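## Task

Take one of the grey pegs resting on the table and push it fully into a free hole of the black carbon ball held by the other gripper, until it snaps into place.

## Robot and tools

Robot: two UR7e-type arms, left_arm and right_arm, each carrying a Robotiq 2F-85 two-finger gripper and a wrist camera. One gripper already holds the ball; the other must pick a peg off the table and push it in.

Frame: every position, orientation, velocity and offset uses the scene frame. Its origin sits at table-top height, halfway between the nominal arm bases; +x points out over the table, +y toward left_arm, +z up. Actual base roots: left_arm (-0.053, +0.481, +0.033) m, right_arm (-0.058, -0.522, +0.033) m. On the gripper, the fingers extend along its own +z and open and close along its own y; end_effector_position is the point between the closed pads, with fingertips about 19 mm past it when closed and 6 mm when open. A block juts about 10 cm toward the gripper's +x.

The 18-number row (used by execute_actions and move): numbers 1-9 are left_arm dx, dy, dz, rx, ry, rz, then left gripper position, force_limit, speed; numbers 10-18 are the same nine for right_arm. All must be within [-1, 1], and all 18 are always sent even if one arm stays put. dx to rz are an offset, not a pose: a displacement along scene axes from that arm's current Hand target, with rx, ry, rz forming one rotation vector turning about the Hand target's position. Scale: 1.0 equals 0.6 m or 180 degrees. Sending 0 for all six keeps or re-requests the Hand target. The gripper numbers are absolute commands: position +1 is fully open (85 mm), about -0.8 brings the pads together, -1 squeezes until blocked; force_limit and speed run -1 to +1 (finger speed about 20, 85, 150 mm/s at -1, 0, +1). A 0 is a real command, so resend the previous gripper numbers to leave a gripper unchanged. New force or speed only applies once position changes by at least 0.01.

execute_actions(actions, cameras): actions is a list of actions; each action is a list of up to 15 rows, one per 1/30 s step; a short action repeats its final row. Each row is measured from the Hand target as it was when that action began, not from the previous row, so the same offset in a later action moves further. An empty actions list returns state plus all camera images. cameras: list of names, ["all"], or []; a wrong name invalidates the call.

move(target, speed, blend, stop_force, zero, blocking, cameras): drives each gripper in a straight line. target is one 18-number row or a list of up to 15 rows; every row is an offset from the same starting Hand targets. speed is path top speed in m/s (0.002 to 3.6, default 0.25; rotation up to twice that in rad/s), one value or one per target. blend (m) rounds corners in a list; 0 stops at each point. stop_force (N, 3 to 120, both arms) ends an arm's path when its wrist sensor feels that much resistance; don't rely on it while the gripper rotates, omit it when backing off a contact, and it may miss light pushes on loose items. zero (only with stop_force, default true) re-zeroes moving arms before starting. blocking=false returns after about 0.5 s while the motion continues (not allowed with stop_force). Moves ignore obstacles, lag their path more when fast, and last at most 10 s. The result adds a move: line, e.g. done, off_target, moving, held or fault, plus limits=paced (pose clipped) or limits=held (steps withheld, e.g. by the inter-arm clearance check).

wait(seconds 0-10, cameras) lets time pass holding commands. stop(cameras) brakes a running move. zoom_image(camera, region=[x0,y0,x1,y1] in pixels, at most 504x504) enlarges the newest image of cam_high, cam_low, cam_left_wrist or cam_right_wrist (each 896x504). zero_wrist_force(arm: left_arm or right_arm) tares that force sensor. read_manual(section, default "licences") only gives licence text. finished_scene(scene: current scene's integer) ends the scene irreversibly; call it only once the peg is locked and stays so.

Results: per arm end_effector_position (m), end_effector_quat_wxyz, linear and angular velocities (omitted when joint velocities are "within noise"), Hand target (last commanded pose after clipping; the next offset starts here), Tool commands, joint positions and torques (include arm weight, noisy), Wrist force/torque in the gripper's own axes plus the peak since the last report, and gripper position_measured in counts (3 open, ~78 = 60 mm, 130 = 40 mm, 180 = 20 mm, 230 pads touching). object_status: 0 moving, 1 blocked while opening, 2 blocked while closing (a proper grip), 3 reached target or fully shut. Action results also list intermediate positions. Grippers often settle short of the Hand target; resend the gap as an offset. Commanded orientation is clipped to 32 degrees from the measured one each step.

Avoid: net force near 150 N on an arm or contact torque at joint limits (wrist joints 26.6 N m, others 142 N m): either freezes that arm for 10 s and it yields. Arms are stiff, so aiming even slightly beyond a firm contact can fault; approach slowly, use stop_force, and pull the target back to end a push. Do not let the arms or grippers press on each other, or a gripper close on the other's fingers. Do not squeeze a part hard while it still rests on the table, drop or release anything moving, swing loads fast, or strike the table or stand. Anything falling off the table fails the task. Route paths around an arm's own base. Holding loads or pushing toward unreachable poses heats motors (MOTOR HOT line at 70 °C, a long brake stop at 85 °C). Camera calibrations are approximate; loose objects may occasionally get nudged.

Each tool is called after "Call:" as name(argument=value, ...) on one line, values as JSON.

## Session

Call:
execute_actions(actions=[], cameras=["all"])

Scene clock: 0.00 s.
left_arm: end_effector_position=(+0.0871, -0.0351, +0.1654) position_measured=175 object_status=3 end_effector_quat_wxyz=(+0.506, +0.693, -0.440, +0.265) | right_arm: end_effector_position=(+0.3713, -0.5195, +0.2361) position_measured=3 object_status=3 end_effector_quat_wxyz=(+0.000, -0.003, +1.000, +0.000)
Joint positions: left_arm=[-1.477 -0.997 2.507 -4.293 -1.737 -3.602] | right_arm=[3.458 -1.419 -2.042 -1.252 1.571 0.316]
Joint velocities: within noise
Joint torques (N m): no reading
Wrist force (N): no reading
Wrist torque (N m): no reading
Wrist force, peak (N): no reading
Hand target: left_arm +0.0871, -0.0351, +0.1654; +0.506, +0.693, -0.440, +0.265 | right_arm +0.3713, -0.5195, +0.2361; +0.000, -0.003, +1.000, +0.000
Tool commands: left_gripper/position=-0.396078 left_gripper/force_limit=+1.0 left_gripper/speed=-1.0 right_gripper/position=+1.0 right_gripper/force_limit=+1.0 right_gripper/speed=+1.0

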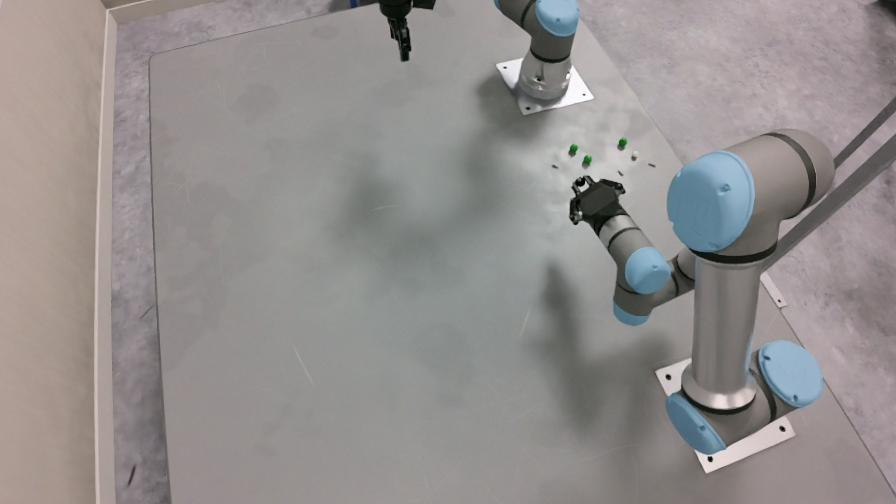

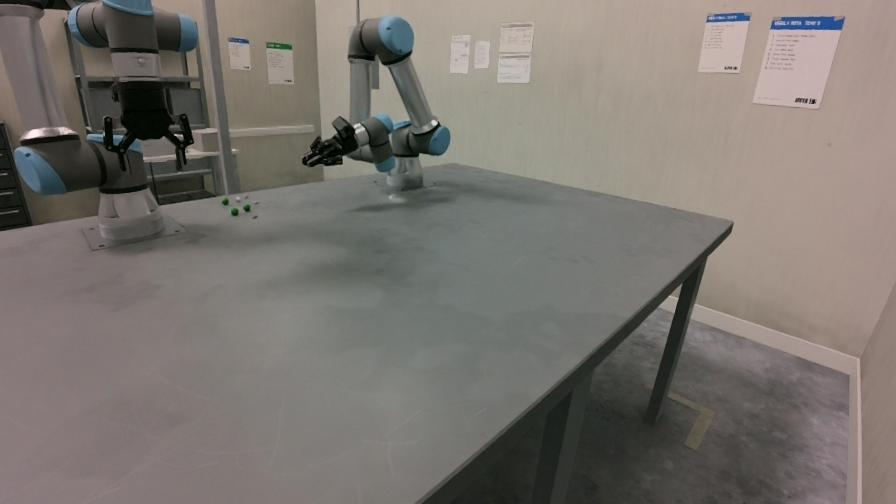

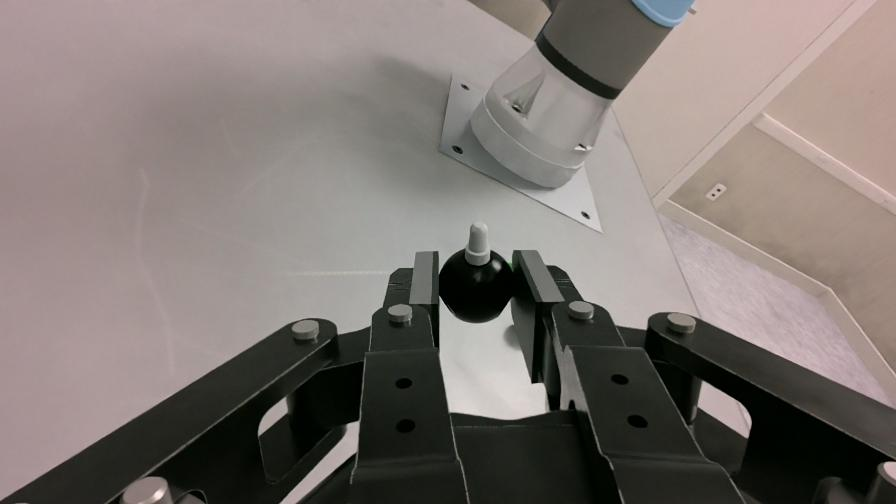

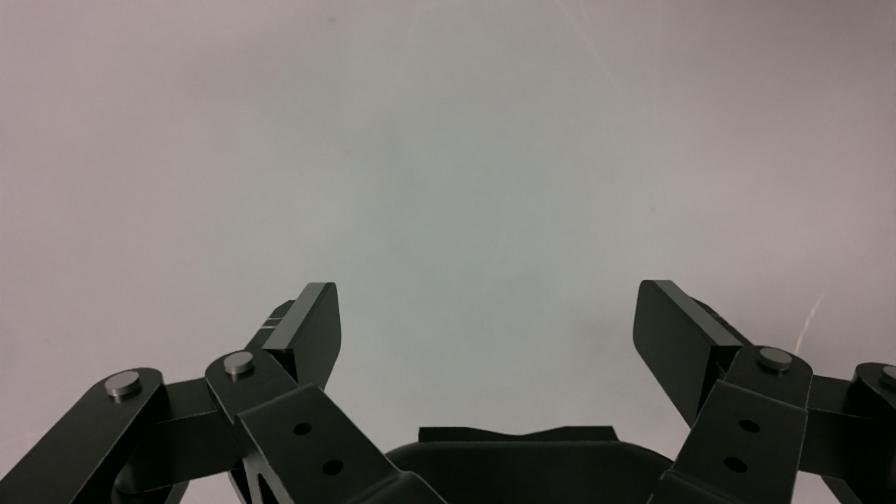

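Call:
zoom_image(camera="cam_high", region=[520, 110, 690, 205])

Call:
zoom_image(camera="cam_low", region=[200, 120, 360, 230])

Call:
zoom_image(camera="cam_left_wrist", region=[400, 200, 580, 340])

Scaled by 2.965.

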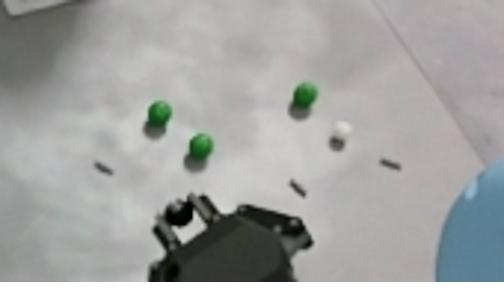

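Scaled by 3.150.

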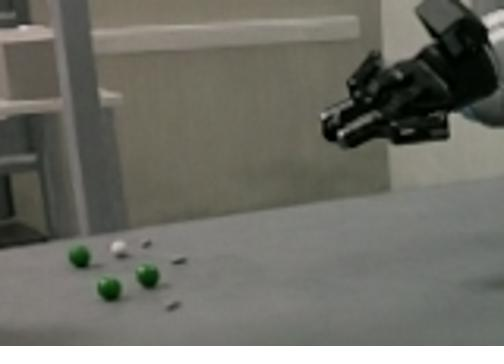

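Scaled by 2.800.

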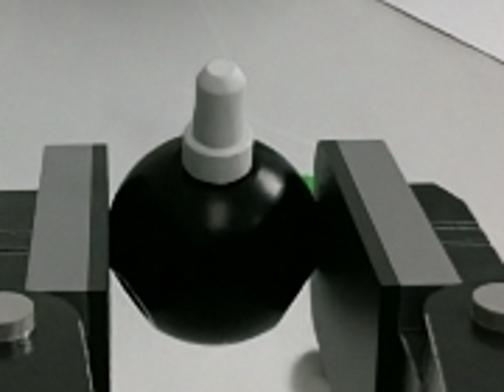

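Call:
move(target=[0,0,0,0,0,0,-0.396078,1,-1,-0.45,0.43,0.12,0,0,0,1,1,1], cameras=["cam_right_wrist","cam_left_wrist","cam_high"])

Scene clock: 28.37 s.
left_arm: end_effector_position=(+0.0871, -0.0351, +0.1654) position_measured=175 object_status=3 end_effector_quat_wxyz=(+0.506, +0.693, -0.440, +0.265) | right_arm: end_effector_position=(+0.1013, -0.2616, +0.3081) position_measured=3 object_status=3 end_effector_quat_wxyz=(+0.000, -0.003, +1.000, +0.000)
Joint positions: left_arm=[-1.477 -0.997 2.507 -4.293 -1.737 -3.602] | right_arm=[4.611 -1.034 -2.098 -1.581 1.571 1.469]
Joint torques (N m): left_arm=[-1.65 -24.41 -0.3 -2.11 -1.44 -1.23] | right_arm=[10.13 -4.47 38 1.54 -1.27 2.04]
Wrist force (N): left_arm=[0.0 0.0 0.1] | right_arm=[-0.1 0.3 -0.2]
Wrist torque (N m): left_arm=[-0.01 0.00 0.00] | right_arm=[0.02 0.02 -0.18]
Wrist force, peak (N): left_arm=[0.0 -0.5 -0.2] | right_arm=[1.4 1.6 -0.6]
Hand target: left_arm +0.0871, -0.0351, +0.1654; +0.506, +0.693, -0.440, +0.265 | right_arm +0.1013, -0.2615, +0.3081; +0.000, -0.003, +1.000, +0.000
Off the commanded pose: left_arm 0.000 m, 0 deg | right_arm 0.000 m, 0 deg.
move: done
camera_calibration:
cam_right_wrist: T_world_to_cam=[[0.00497648, 0.999911, 0.0123926, 0.263261], [0.94266, -0.00882656, 0.333638, -0.173449], [0.333718, 0.0100217, -0.94262, 0.38103], [0, 0, 0, 1]] pos_world=[0.0350373, -0.268587, 0.413773]
Images, in order (width x height): cam_high 896x504, cam_left_wrist 896x504, cam_right_wrist 896x504.

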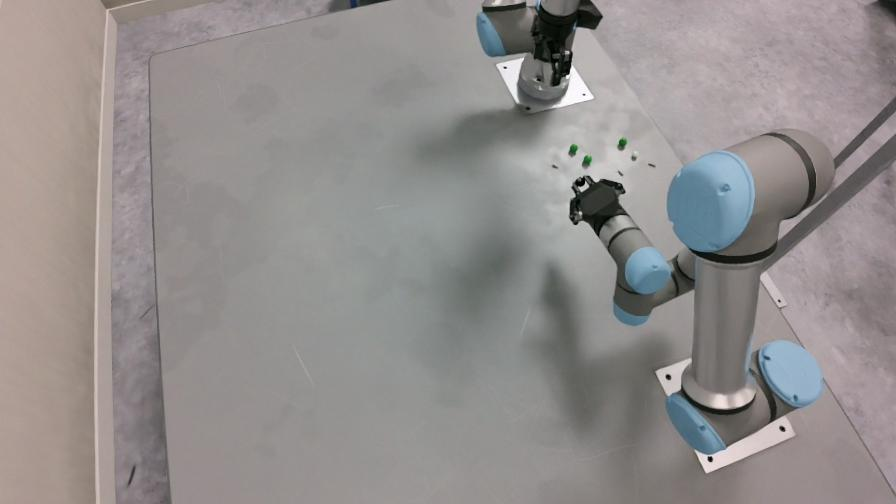

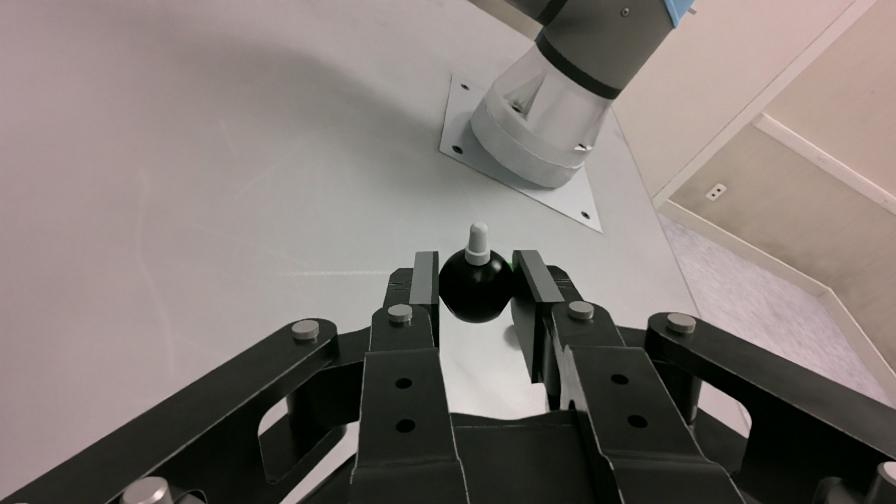

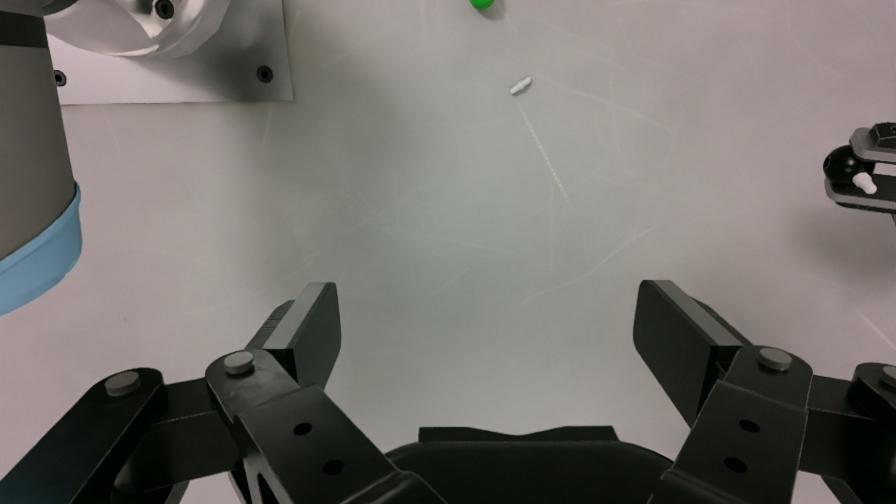

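Call:
zoom_image(camera="cam_right_wrist", region=[480, 60, 560, 110])

Call:
zoom_image(camera="cam_right_wrist", region=[800, 110, 896, 220])

Scaled by 6.300.

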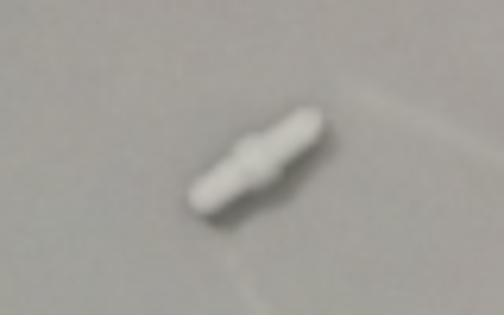

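Scaled by 4.582.

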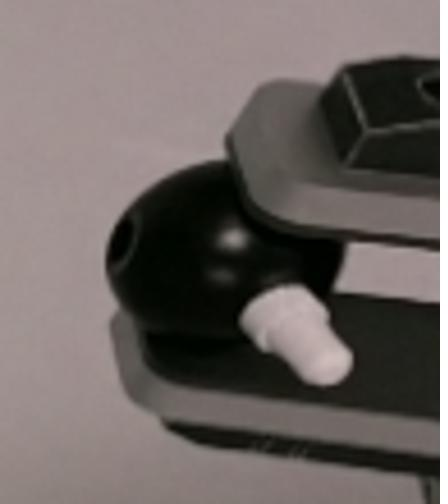

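Call:
move(target=[0,0,0,0,0,0,-1,1,-1,-0.024,0.169,-0.0635,0.109,-0.109,0.4914,1,1,1], speed=0.4, cameras=["cam_right_wrist","cam_left_wrist"])

Scene clock: 78.40 s.
left_arm: end_effector_position=(+0.0871, -0.0351, +0.1654) position_measured=181 object_status=2 end_effector_quat_wxyz=(+0.506, +0.693, -0.440, +0.265) | right_arm: end_effector_position=(+0.0869, -0.1602, +0.2699) position_measured=3 object_status=3 end_effector_quat_wxyz=(-0.154, +0.692, -0.688, -0.153)
Joint positions: left_arm=[-1.477 -0.997 2.507 -4.293 -1.737 -3.602] | right_arm=[4.663 -1.057 -2.357 -0.863 1.589 -0.046]
Joint torques (N m): left_arm=[-1.14 -22.38 1.06 -2.02 -1.49 -1.37] | right_arm=[-10.1 -3.67 29.35 5.54 1.57 -2.4]
Wrist force (N): left_arm=[0.2 -0.1 0.1] | right_arm=[0.5 0.5 0.3]
Wrist torque (N m): left_arm=[-0.02 -0.04 0.00] | right_arm=[0.08 -0.06 0.05]
Wrist force, peak (N): left_arm=[0.1 -0.4 0.4] | right_arm=[0.4 0.8 0.3]
Hand target: left_arm +0.0871, -0.0351, +0.1654; +0.506, +0.693, -0.440, +0.265 | right_arm +0.0869, -0.1601, +0.2700; -0.154, +0.692, -0.688, -0.153
Off the commanded pose: left_arm 0.000 m, 0 deg | right_arm 0.000 m, 0 deg.
move: done
camera_calibration:
cam_right_wrist: T_world_to_cam=[[-0.999912, -0.000940932, 0.0132634, 0.0891528], [0.00862579, 0.713223, 0.700884, -0.0484631], [-0.0101193, 0.700936, -0.713152, 0.427415], [0, 0, 0, 1]] pos_world=[0.0938881, -0.264942, 0.337596]
Images, in order (width x height): cam_left_wrist 896x504, cam_right_wrist 896x504.

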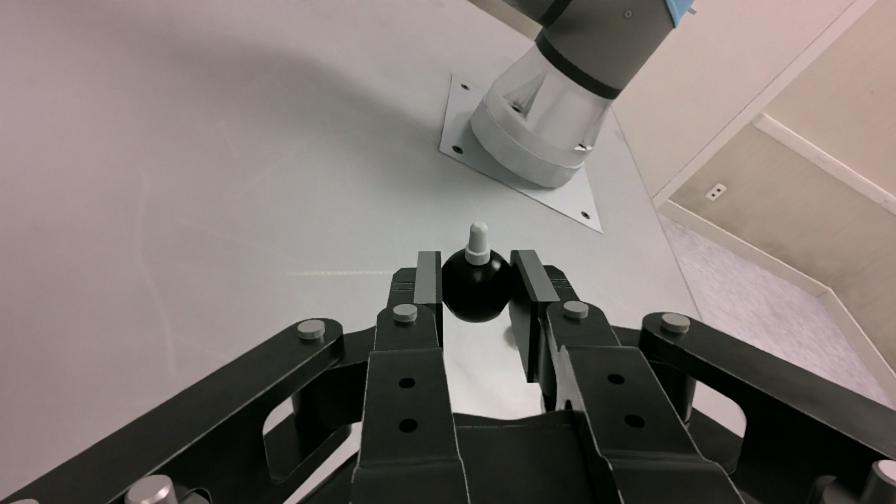

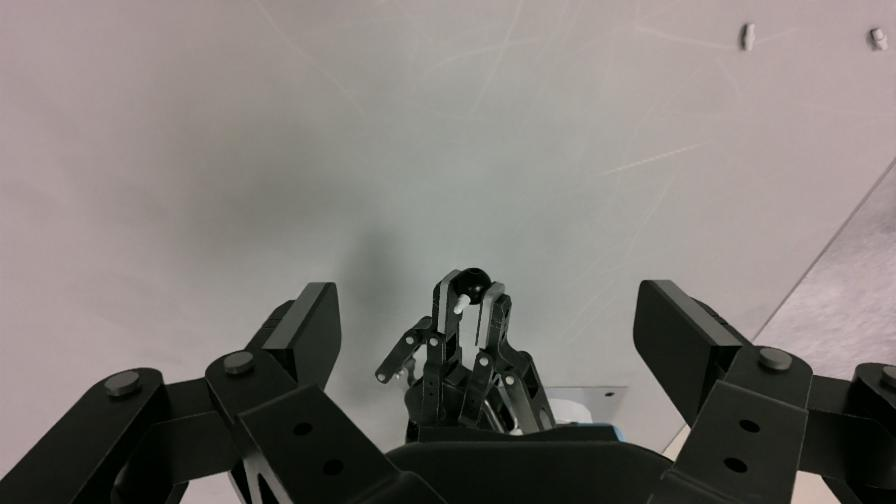

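Call:
zoom_image(camera="cam_right_wrist", region=[420, 250, 530, 350])

Call:
zoom_image(camera="cam_left_wrist", region=[420, 210, 540, 330])

Scaled by 4.582.

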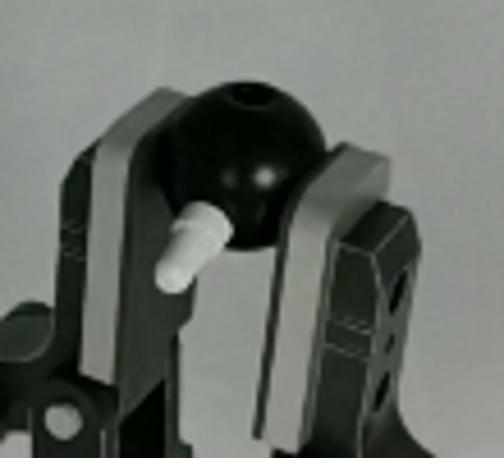

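Scaled by 4.200.

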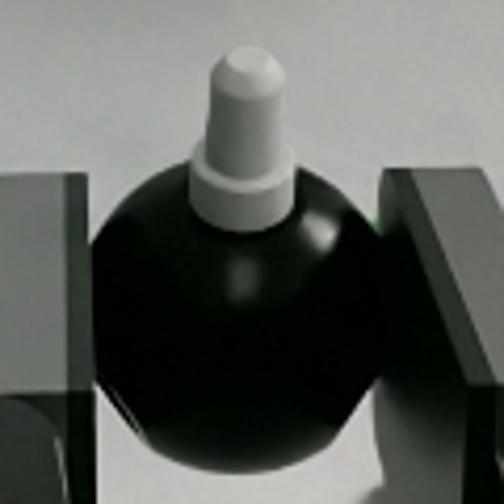

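Call:
move(target=[0.055,0.025,0.091,-0.117,-0.160,-0.004,-1,1,-1,0.05,0,0,0,0,0,1,1,1], speed=0.3, cameras=["cam_right_wrist","cam_left_wrist"])

Scene clock: 109.33 s.
left_arm: end_effector_position=(+0.1201, -0.0201, +0.2200) position_measured=181 object_status=2 end_effector_quat_wxyz=(+0.500, +0.500, -0.500, +0.500) | right_arm: end_effector_position=(+0.1169, -0.1601, +0.2700) position_measured=3 object_status=3 end_effector_quat_wxyz=(-0.154, +0.692, -0.688, -0.153)
Joint positions: left_arm=[-1.417 -0.839 2.452 -4.754 -1.726 -3.141] | right_arm=[4.551 -1.112 -2.329 -0.839 1.636 -0.147]
Joint torques (N m): left_arm=[13.12 -20.14 -13.46 -3.74 -2.07 1.24] | right_arm=[-10.66 -1.61 37.85 5.5 1.78 -2.24]
Wrist force (N): left_arm=[-0.7 -1.0 -0.4] | right_arm=[0.5 0.5 0.6]
Wrist torque (N m): left_arm=[-0.30 0.31 0.23] | right_arm=[0.09 -0.06 0.06]
Wrist force, peak (N): left_arm=[-0.5 -1.6 -0.1] | right_arm=[0.3 1.1 0.4]
Hand target: left_arm +0.1201, -0.0201, +0.2200; +0.500, +0.500, -0.500, +0.500 | right_arm +0.1169, -0.1601, +0.2700; -0.154, +0.692, -0.688, -0.153
Off the commanded pose: left_arm 0.000 m, 0 deg | right_arm 0.000 m, 0 deg.
move: done
camera_calibration:
cam_left_wrist: T_world_to_cam=[[-0.999685, 0.0232351, -0.00944463, 0.127311], [0.0171355, 0.357732, -0.933667, 0.224625], [-0.0183152, -0.933535, -0.358018, 0.191198], [0, 0, 0, 1]] pos_world=[0.126924, 0.0951763, 0.27938]
cam_right_wrist: T_world_to_cam=[[-0.999912, -0.000942811, 0.0132633, 0.119148], [0.00862579, 0.713124, 0.700985, -0.0489244], [-0.0101193, 0.701037, -0.713053, 0.427712], [0, 0, 0, 1]] pos_world=[0.123888, -0.264841, 0.337696]
Images, in order (width x height): cam_left_wrist 896x504, cam_right_wrist 896x504.

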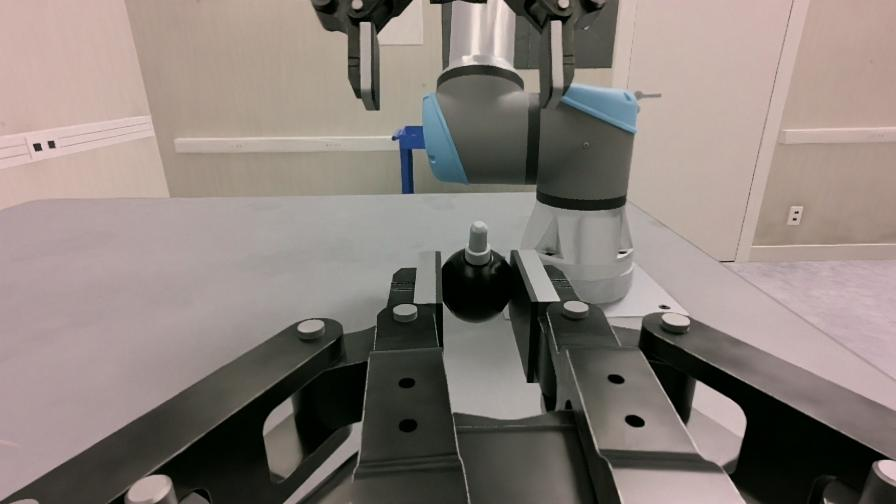

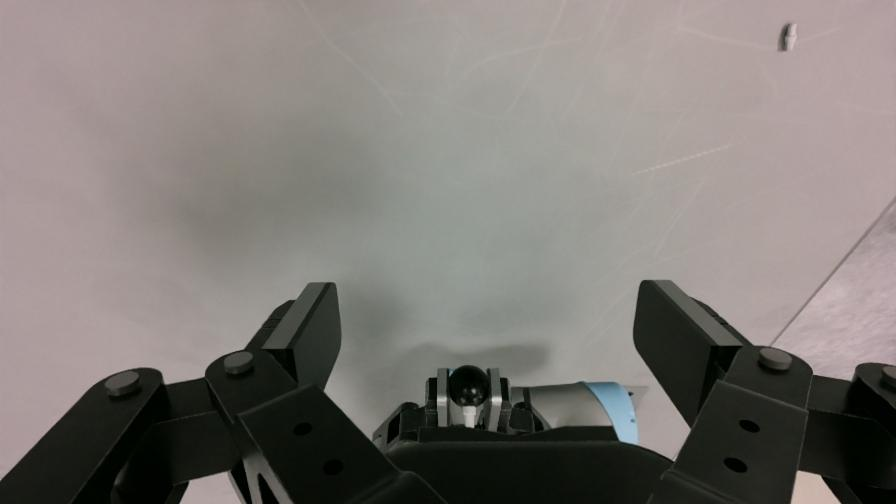

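Call:
move(target=[0,0,0,0,0,0,-1,1,-1,0,-0.0167,-0.0417,0.139,0,0,1,1,1], speed=0.3, cameras=["cam_right_wrist"])

Call:
zoom_image(camera="cam_right_wrist", region=[410, 290, 530, 400])

Scene clock: 116.30 s.
left_arm: end_effector_position=(+0.1201, -0.0201, +0.2200) position_measured=181 object_status=2 end_effector_quat_wxyz=(+0.500, +0.500, -0.500, +0.500) | right_arm: end_effector_position=(+0.1169, -0.1702, +0.2449) position_measured=3 object_status=3 end_effector_quat_wxyz=(-0.300, +0.643, -0.639, -0.298)
Joint positions: left_arm=[-1.417 -0.839 2.452 -4.754 -1.726 -3.141] | right_arm=[4.47 -1.139 -2.685 -0.029 1.752 -0.16]
Joint torques (N m): left_arm=[12.65 -19.78 -13.64 -3.6 -2.4 1.46] | right_arm=[-10.52 -4.12 13.78 5.48 2.08 -2.42]
Wrist force (N): left_arm=[-0.4 -1.2 -0.3] | right_arm=[0.6 0.8 0.3]
Wrist torque (N m): left_arm=[-0.33 0.26 0.23] | right_arm=[0.14 -0.05 0.08]
Wrist force, peak (N): left_arm=[-0.7 -1.5 -0.3] | right_arm=[1.7 0.9 0.4]
Hand target: left_arm +0.1201, -0.0201, +0.2200; +0.500, +0.500, -0.500, +0.500 | right_arm +0.1169, -0.1702, +0.2449; -0.300, +0.643, -0.639, -0.298
Off the commanded pose: left_arm 0.000 m, 0 deg | right_arm 0.000 m, 0 deg.
move: done
camera_calibration:
cam_right_wrist: T_world_to_cam=[[-0.999912, -0.00649704, 0.0115263, 0.118949], [0.00852532, 0.34984, 0.936771, -0.143792], [-0.0101186, 0.936787, -0.349754, 0.368021], [0, 0, 0, 1]] pos_world=[0.123889, -0.29368, 0.262046]
Images, in order (width x height): cam_right_wrist 896x504.

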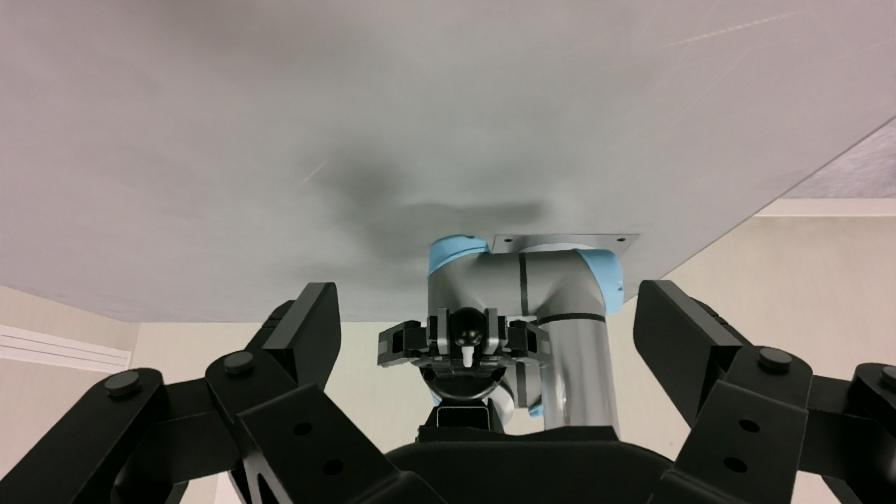

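Scaled by 4.200.

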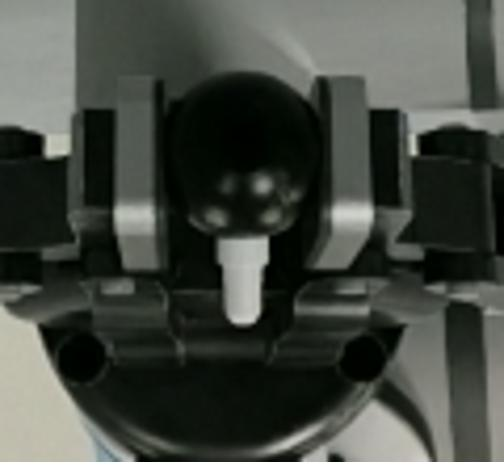

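Call:
zoom_image(camera="cam_right_wrist", region=[445, 300, 490, 350])

Scaled by 10.080.

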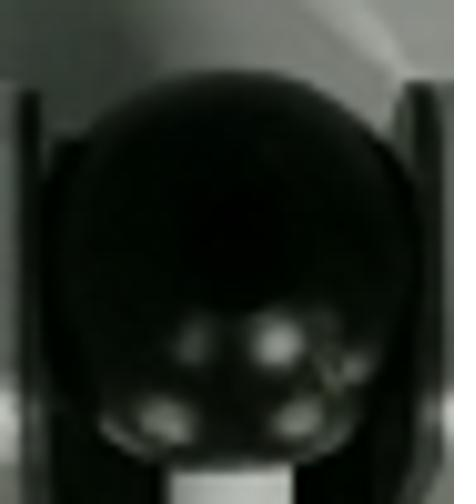

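Call:
move(target=[0,0,0,0,0,0,-1,1,-1,0,0.1167,0.0085,-0.139,0,0,1,1,1], speed=0.3, cameras=["cam_right_wrist"])

Call:
zoom_image(camera="cam_right_wrist", region=[420, 300, 520, 420])

Scene clock: 145.23 s.
left_arm: end_effector_position=(+0.1201, -0.0201, +0.2200) position_measured=181 object_status=2 end_effector_quat_wxyz=(+0.500, +0.500, -0.500, +0.500) | right_arm: end_effector_position=(+0.1169, -0.1002, +0.2500) position_measured=3 object_status=3 end_effector_quat_wxyz=(-0.154, +0.692, -0.688, -0.153)
Joint positions: left_arm=[-1.417 -0.839 2.452 -4.754 -1.726 -3.141] | right_arm=[4.579 -1.3 -2.274 -0.705 1.625 -0.122]
Joint torques (N m): left_arm=[13.47 -17.32 -12.14 -3.76 -2.25 1.43] | right_arm=[8.92 4.15 36.05 2.07 -1.21 2.23]
Wrist force (N): left_arm=[-0.2 -1.3 -0.2] | right_arm=[0.3 0.4 0.3]
Wrist torque (N m): left_arm=[-0.34 0.23 0.24] | right_arm=[0.08 -0.04 -0.14]
Wrist force, peak (N): left_arm=[-0.6 -1.5 -0.3] | right_arm=[1.9 1.0 -0.4]
Hand target: left_arm +0.1201, -0.0201, +0.2200; +0.500, +0.500, -0.500, +0.500 | right_arm +0.1169, -0.1001, +0.2500; -0.154, +0.692, -0.688, -0.153
Off the commanded pose: left_arm 0.000 m, 0 deg | right_arm 0.000 m, 0 deg.
move: done
camera_calibration:
cam_right_wrist: T_world_to_cam=[[-0.999912, -0.000944466, 0.0132632, 0.119569], [0.00862528, 0.713075, 0.701035, -0.0777183], [-0.0101198, 0.701088, -0.713003, 0.371526], [0, 0, 0, 1]] pos_world=[0.123988, -0.20494, 0.317796]
Images, in order (width x height): cam_right_wrist 896x504.

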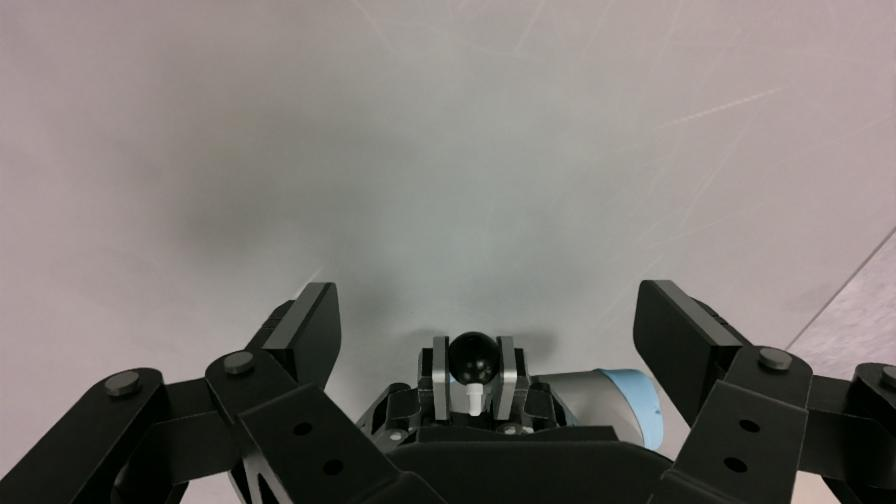

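Scaled by 4.200.

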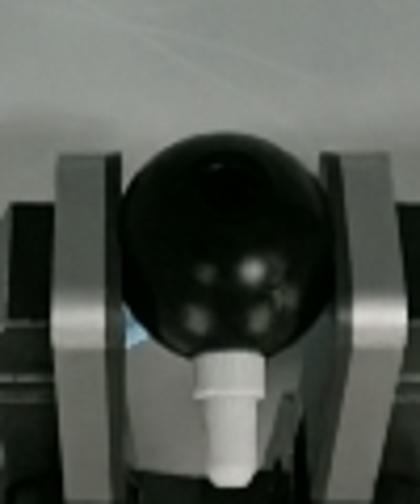

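Call:
zoom_image(camera="cam_right_wrist", region=[445, 325, 505, 390])

Scaled by 7.754.

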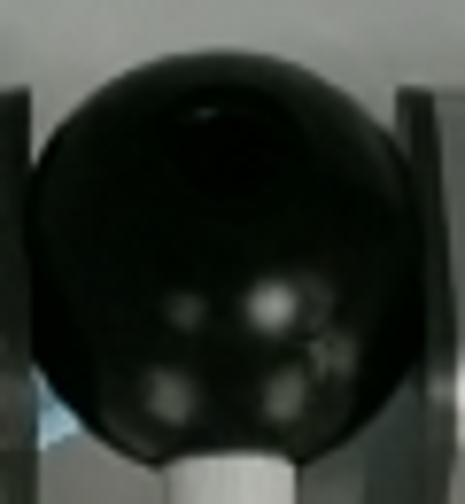

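Call:
move(target=[0,0,0,0,0,0,-1,1,-1,-0.128,-0.1905,-0.15,-0.135,-0.0428,0.1924,1,1,1], speed=0.3, cameras=["cam_right_wrist"])

Call:
zoom_image(camera="cam_right_wrist", region=[420, 120, 560, 200])

Scene clock: 175.97 s.
left_arm: end_effector_position=(+0.1201, -0.0201, +0.2200) position_measured=181 object_status=2 end_effector_quat_wxyz=(+0.500, +0.500, -0.500, +0.500) | right_arm: end_effector_position=(+0.0401, -0.2144, +0.1601) position_measured=3 object_status=3 end_effector_quat_wxyz=(+0.000, +0.889, -0.458, +0.001)
Joint positions: left_arm=[-1.417 -0.839 2.452 -4.754 -1.726 -3.141] | right_arm=[4.825 -1.192 -2.408 -1.113 1.57 -0.502]
Joint torques (N m): left_arm=[13.03 -19.65 -12.94 -3.49 -2.06 1.42] | right_arm=[9.44 12.34 15.15 1.23 -1.38 -2.28]
Wrist force (N): left_arm=[-0.5 -1.3 -0.2] | right_arm=[-0.2 0.2 0.1]
Wrist torque (N m): left_arm=[-0.34 0.27 0.23] | right_arm=[0.03 0.03 0.02]
Wrist force, peak (N): left_arm=[-0.9 -1.5 -0.1] | right_arm=[0.6 0.9 0.7]
Hand target: left_arm +0.1201, -0.0201, +0.2200; +0.500, +0.500, -0.500, +0.500 | right_arm +0.0401, -0.2144, +0.1600; +0.000, +0.889, -0.458, +0.001
Off the commanded pose: left_arm 0.000 m, 0 deg | right_arm 0.000 m, 0 deg.
move: done
camera_calibration:
cam_right_wrist: T_world_to_cam=[[-0.819856, -0.572435, 0.0124495, -0.0857771], [-0.536527, 0.775657, 0.332408, 0.161803], [-0.199938, 0.265847, -0.943054, 0.337728], [0, 0, 0, 1]] pos_world=[0.0840113, -0.264389, 0.265779]
Images, in order (width x height): cam_right_wrist 896x504.

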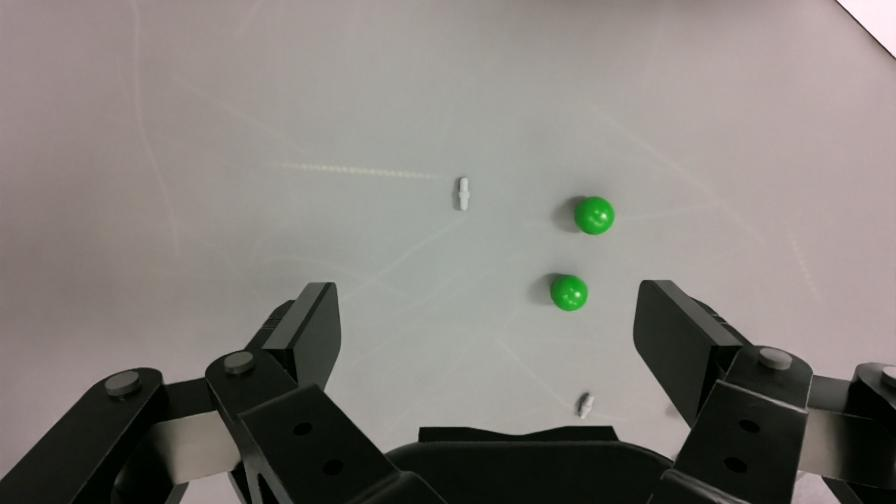

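Scaled by 3.600.

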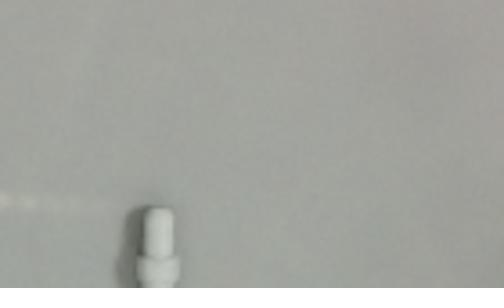

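Call:
move(target=[0,0,0,0,0,0,-1,1,-1,0.0203,-0.0283,-0.1667,0,0,0,-0.5,-1,-0.5], speed=0.2, cameras=["cam_right_wrist"])

Call:
zoom_image(camera="cam_right_wrist", region=[390, 220, 540, 340])

Scene clock: 190.23 s.
left_arm: end_effector_position=(+0.1201, -0.0201, +0.2200) position_measured=181 object_status=2 end_effector_quat_wxyz=(+0.500, +0.500, -0.500, +0.500) | right_arm: end_effector_position=(+0.0522, -0.2314, +0.0600) position_measured=192 object_status=0 end_effector_quat_wxyz=(+0.000, +0.889, -0.458, +0.001)
Joint positions: left_arm=[-1.417 -0.839 2.452 -4.754 -1.726 -3.141] | right_arm=[4.789 -1.394 -2.608 -0.712 1.57 -0.538]
Joint torques (N m): left_arm=[13.66 -19.66 -12.57 -3.15 -1.94 1.19] | right_arm=[-11.15 2.43 8.44 4.83 1.78 -2.14]
Wrist force (N): left_arm=[-0.6 -1.1 -0.3] | right_arm=[0.0 0.3 0.0]
Wrist torque (N m): left_arm=[-0.31 0.29 0.23] | right_arm=[0.06 -0.01 0.02]
Wrist force, peak (N): left_arm=[-0.5 -1.5 -0.4] | right_arm=[-0.6 0.0 -1.7]
Hand target: left_arm +0.1201, -0.0201, +0.2200; +0.500, +0.500, -0.500, +0.500 | right_arm +0.0522, -0.2314, +0.0600; +0.000, +0.889, -0.458, +0.001
Off the commanded pose: left_arm 0.000 m, 0 deg | right_arm 0.000 m, 0 deg.
move: done
camera_calibration:
cam_right_wrist: T_world_to_cam=[[-0.819759, -0.572572, 0.0125091, -0.0844008], [-0.536672, 0.77562, 0.332261, 0.214751], [-0.199946, 0.265661, -0.943104, 0.25032], [0, 0, 0, 1]] pos_world=[0.0961126, -0.28139, 0.16578]
Images, in order (width x height): cam_right_wrist 896x504.

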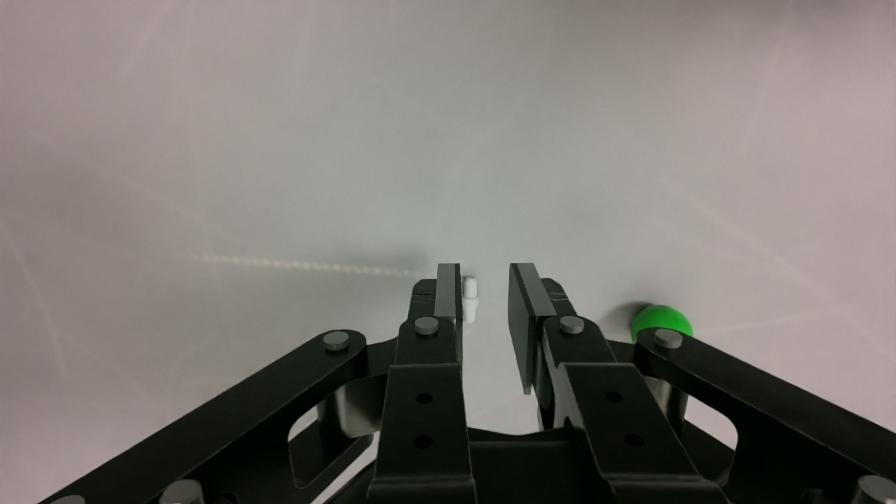

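Scaled by 3.360.

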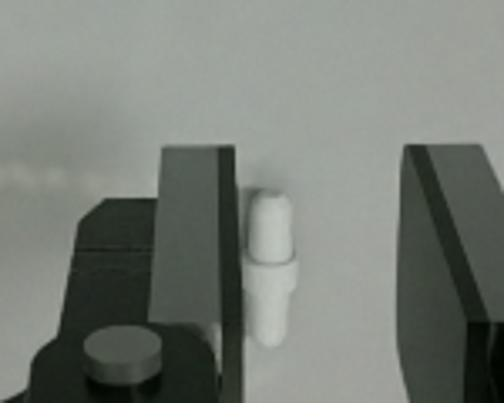

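Call:
move(target=[0,0,0,0,0,0,-1,1,-1,-0.0055,0.0165,-0.05,0,0,0,-0.5,-1,-0.5], speed=0.1, cameras=["cam_right_wrist"])

Call:
zoom_image(camera="cam_right_wrist", region=[420, 220, 540, 340])

Scene clock: 207.43 s.
left_arm: end_effector_position=(+0.1201, -0.0201, +0.2200) position_measured=181 object_status=2 end_effector_quat_wxyz=(+0.500, +0.500, -0.500, +0.500) | right_arm: end_effector_position=(+0.0489, -0.2215, +0.0300) position_measured=192 object_status=3 end_effector_quat_wxyz=(+0.000, +0.889, -0.458, +0.001)
Joint positions: left_arm=[-1.417 -0.839 2.452 -4.754 -1.726 -3.141] | right_arm=[4.798 -1.532 -2.626 -0.556 1.57 -0.529]
Joint torques (N m): left_arm=[13.53 -20.31 -12.53 -3.64 -2.09 1.22] | right_arm=[-2.69 5.08 6.01 4.91 1.46 -0.18]
Wrist force (N): left_arm=[-0.5 -1.3 -0.2] | right_arm=[-0.2 0.0 -0.1]
Wrist torque (N m): left_arm=[-0.34 0.27 0.23] | right_arm=[0.00 0.03 -0.19]
Wrist force, peak (N): left_arm=[-0.6 -1.4 -0.4] | right_arm=[0.1 0.4 -0.5]
Hand target: left_arm +0.1201, -0.0201, +0.2200; +0.500, +0.500, -0.500, +0.500 | right_arm +0.0489, -0.2215, +0.0300; +0.000, +0.889, -0.458, +0.001
Off the commanded pose: left_arm 0.000 m, 0 deg | right_arm 0.000 m, 0 deg.
move: done
camera_calibration:
cam_right_wrist: T_world_to_cam=[[-0.819759, -0.572572, 0.0125091, -0.0810622], [-0.536672, 0.77562, 0.332261, 0.215269], [-0.199946, 0.265661, -0.943104, 0.218737], [0, 0, 0, 1]] pos_world=[0.0928126, -0.27149, 0.13578]
Images, in order (width x height): cam_right_wrist 896x504.

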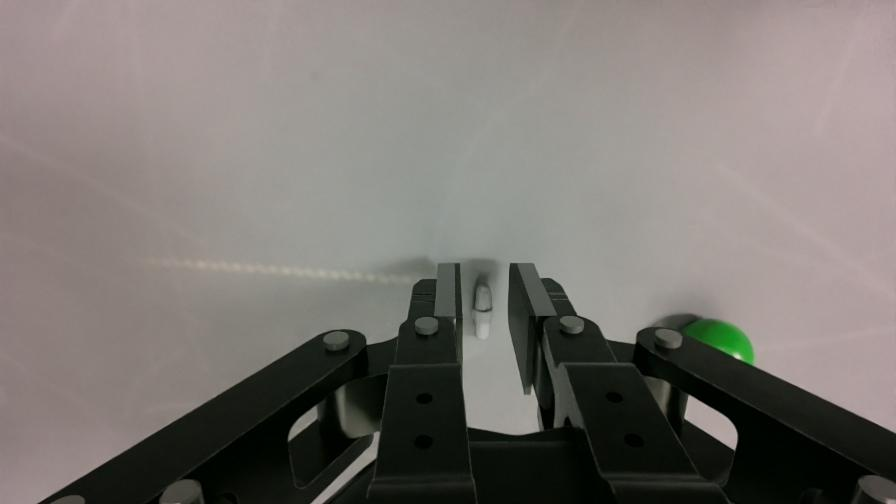

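Scaled by 4.200.

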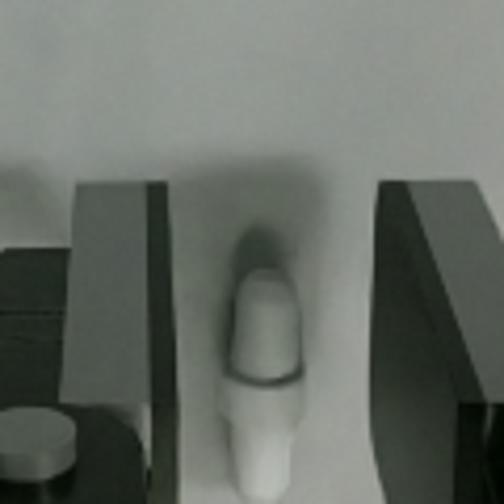

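Call:
move(target=[0,0,0,0,0,0,-1,1,-1,0,0,-0.0283,0,0,0,-0.5,-1,-0.5], speed=0.01, stop_force=4, cameras=["cam_right_wrist"])

Call:
zoom_image(camera="cam_right_wrist", region=[420, 220, 540, 340])

Scene clock: 216.37 s.
left_arm: end_effector_position=(+0.1201, -0.0201, +0.2200) position_measured=181 object_status=2 end_effector_quat_wxyz=(+0.500, +0.500, -0.500, +0.500) | right_arm: end_effector_position=(+0.0489, -0.2215, +0.0196) position_measured=192 object_status=3 end_effector_quat_wxyz=(+0.000, +0.889, -0.458, +0.001)
Joint positions: left_arm=[-1.417 -0.839 2.452 -4.754 -1.726 -3.141] | right_arm=[4.798 -1.576 -2.637 -0.501 1.57 -0.529]
Joint torques (N m): left_arm=[13.11 -20.01 -13.18 -3.44 -2.04 0.98] | right_arm=[-4.01 20.36 26.46 2.4 1.05 -0.67]
Wrist force (N): left_arm=[-0.4 -1.0 -0.2] | right_arm=[-0.5 0.1 -0.7]
Wrist torque (N m): left_arm=[-0.30 0.26 0.23] | right_arm=[0.04 0.04 -0.19]
Wrist force, peak (N): left_arm=[-0.7 -1.5 -0.3] | right_arm=[23.3 14.0 -63.8]
Hand target: left_arm +0.1201, -0.0201, +0.2200; +0.500, +0.500, -0.500, +0.500 | right_arm +0.0489, -0.2215, +0.0196; +0.000, +0.889, -0.458, +0.001 (not the last commanded pose)
Off the commanded pose: left_arm 0.000 m, 0 deg | right_arm 0.007 m, 0 deg.
move: contact (right_arm)
camera_calibration:
cam_right_wrist: T_world_to_cam=[[-0.81979, -0.572528, 0.0125285, -0.0809203], [-0.536625, 0.775652, 0.332262, 0.218728], [-0.199947, 0.265661, -0.943104, 0.208929], [0, 0, 0, 1]] pos_world=[0.0928122, -0.271491, 0.12538]
Images, in order (width x height): cam_right_wrist 896x504.

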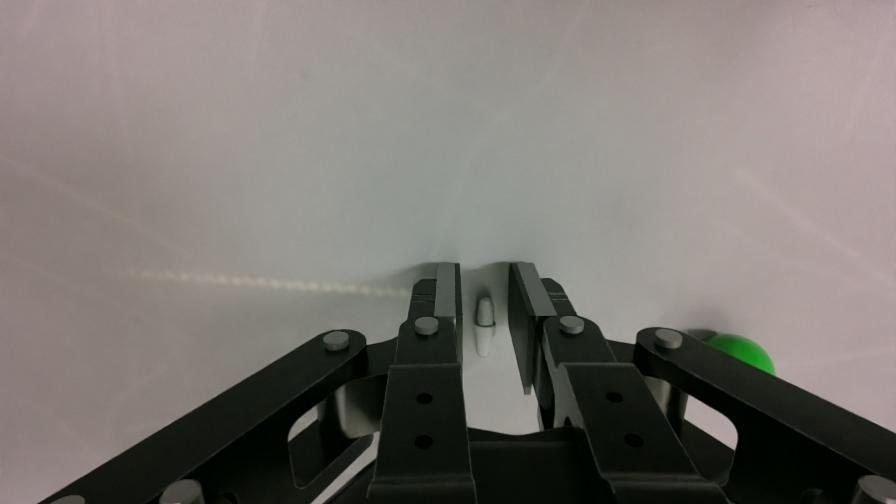

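Scaled by 4.200.

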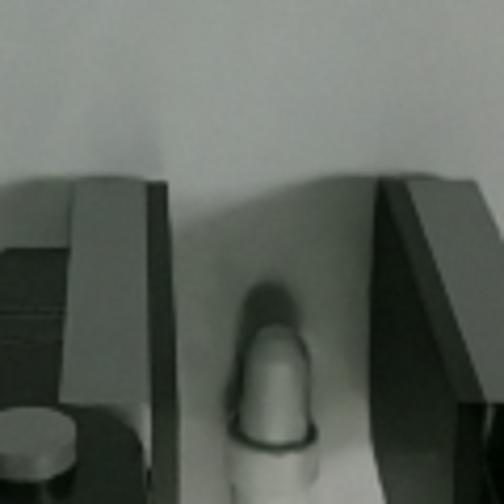

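Call:
move(target=[[0,0,0,0,0,0,-1,1,-1,0,0,0.0008,0,0,0,-0.5,-1,-0.5],[0,0,0,0,0,0,-1,1,-1,0.0017,-0.0024,0.0008,0,0,0,-0.5,-1,-0.5]], speed=0.02, cameras=["cam_right_wrist"])

Call:
zoom_image(camera="cam_right_wrist", region=[430, 250, 530, 350])

Scene clock: 229.20 s.
left_arm: end_effector_position=(+0.1201, -0.0201, +0.2200) position_measured=181 object_status=2 end_effector_quat_wxyz=(+0.500, +0.500, -0.500, +0.500) | right_arm: end_effector_position=(+0.0499, -0.2229, +0.0201) position_measured=192 object_status=3 end_effector_quat_wxyz=(+0.000, +0.889, -0.458, +0.001)
Joint positions: left_arm=[-1.417 -0.839 2.452 -4.754 -1.726 -3.141] | right_arm=[4.795 -1.571 -2.639 -0.504 1.57 -0.532]
Joint torques (N m): left_arm=[13.29 -20.12 -12.37 -3.4 -2.03 1.03] | right_arm=[-11.88 20.87 5.12 1.54 1.12 -2.24]
Wrist force (N): left_arm=[-0.6 -1.2 -0.2] | right_arm=[-0.2 0.1 0.0]
Wrist torque (N m): left_arm=[-0.34 0.28 0.23] | right_arm=[0.01 0.03 0.02]
Wrist force, peak (N): left_arm=[-0.9 -1.2 -0.6] | right_arm=[-0.8 0.0 -0.9]
Hand target: left_arm +0.1201, -0.0201, +0.2200; +0.500, +0.500, -0.500, +0.500 | right_arm +0.0500, -0.2230, +0.0201; +0.000, +0.889, -0.458, +0.001
Off the commanded pose: left_arm 0.000 m, 0 deg | right_arm 0.000 m, 0 deg.
move: done
camera_calibration:
cam_right_wrist: T_world_to_cam=[[-0.819742, -0.572595, 0.0125861, -0.0808812], [-0.536662, 0.775604, 0.332312, 0.220091], [-0.200042, 0.265655, -0.943086, 0.20995], [0, 0, 0, 1]] pos_world=[0.093812, -0.27279, 0.12588]
Images, in order (width x height): cam_right_wrist 896x504.

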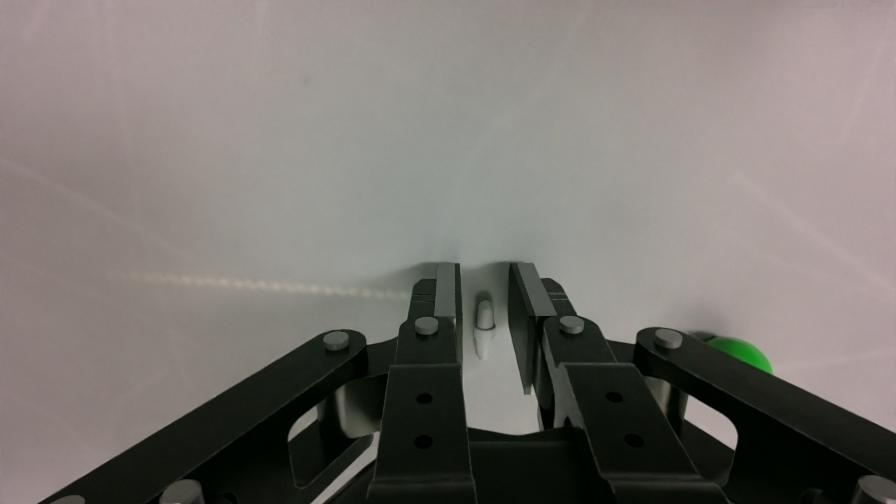

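Scaled by 5.040.

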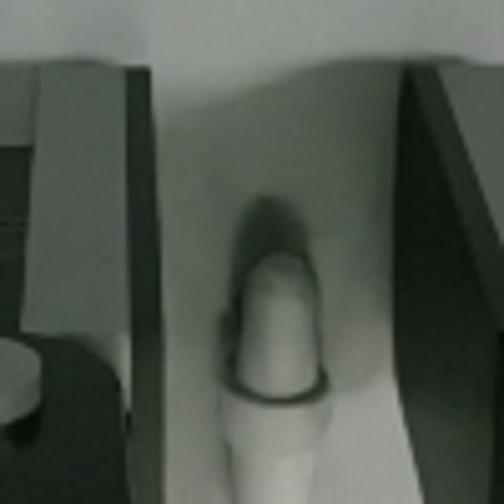

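Call:
move(target=[0,0,0,0,0,0,-1,1,-1,0,0,0,0,0,0,-1,-1,-1], cameras=["cam_right_wrist"])

Call:
zoom_image(camera="cam_right_wrist", region=[430, 250, 530, 350])

Scene clock: 233.87 s.
left_arm: end_effector_position=(+0.1201, -0.0201, +0.2200) position_measured=181 object_status=2 end_effector_quat_wxyz=(+0.500, +0.500, -0.500, +0.500) | right_arm: end_effector_position=(+0.0500, -0.2230, +0.0201) position_measured=220 object_status=0 end_effector_quat_wxyz=(+0.000, +0.889, -0.458, +0.001)
Joint positions: left_arm=[-1.417 -0.839 2.452 -4.754 -1.726 -3.141] | right_arm=[4.795 -1.571 -2.639 -0.504 1.57 -0.532]
Joint torques (N m): left_arm=[13.41 -20.11 -12.51 -3.48 -2.09 0.91] | right_arm=[-10.72 20.03 4.71 1.43 -0.7 -2.34]
Wrist force (N): left_arm=[-0.4 -1.2 -0.3] | right_arm=[-0.2 0.1 -0.1]
Wrist torque (N m): left_arm=[-0.34 0.26 0.23] | right_arm=[0.01 0.04 0.02]
Wrist force, peak (N): left_arm=[-0.7 -1.5 -0.1] | right_arm=[-0.2 0.4 -0.3]
Hand target: left_arm +0.1201, -0.0201, +0.2200; +0.500, +0.500, -0.500, +0.500 | right_arm +0.0500, -0.2230, +0.0201; +0.000, +0.889, -0.458, +0.001
Off the commanded pose: left_arm 0.000 m, 0 deg | right_arm 0.000 m, 0 deg.
move: done
camera_calibration:
cam_right_wrist: T_world_to_cam=[[-0.819759, -0.572572, 0.0125091, -0.0808383], [-0.536672, 0.77562, 0.332261, 0.220234], [-0.199946, 0.265661, -0.943104, 0.209992], [0, 0, 0, 1]] pos_world=[0.0939126, -0.27289, 0.12588]
Images, in order (width x height): cam_right_wrist 896x504.

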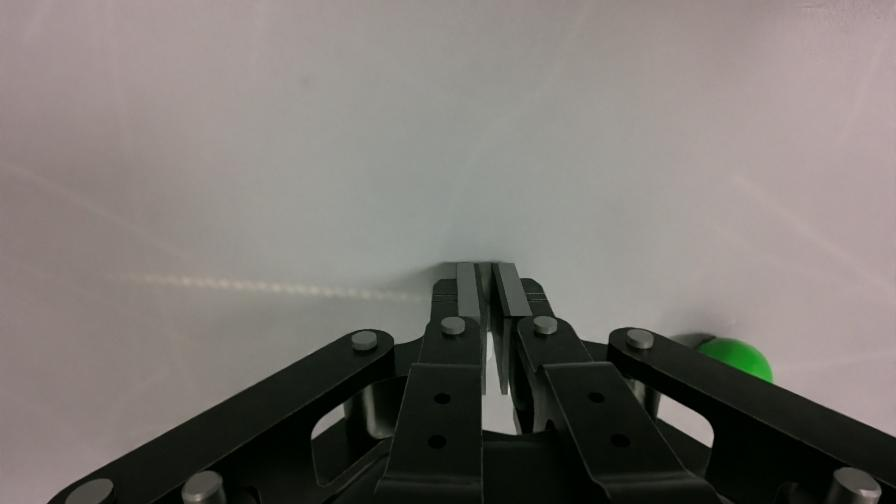

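Scaled by 5.040.

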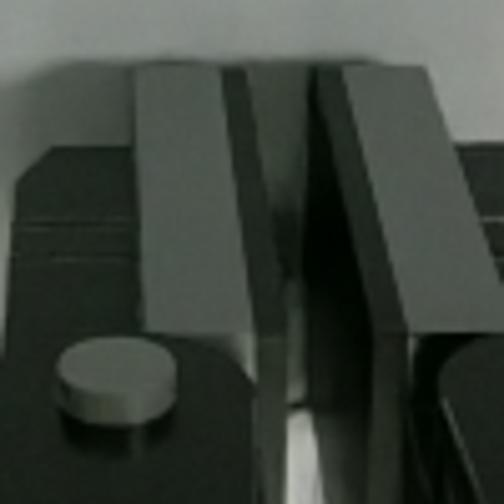

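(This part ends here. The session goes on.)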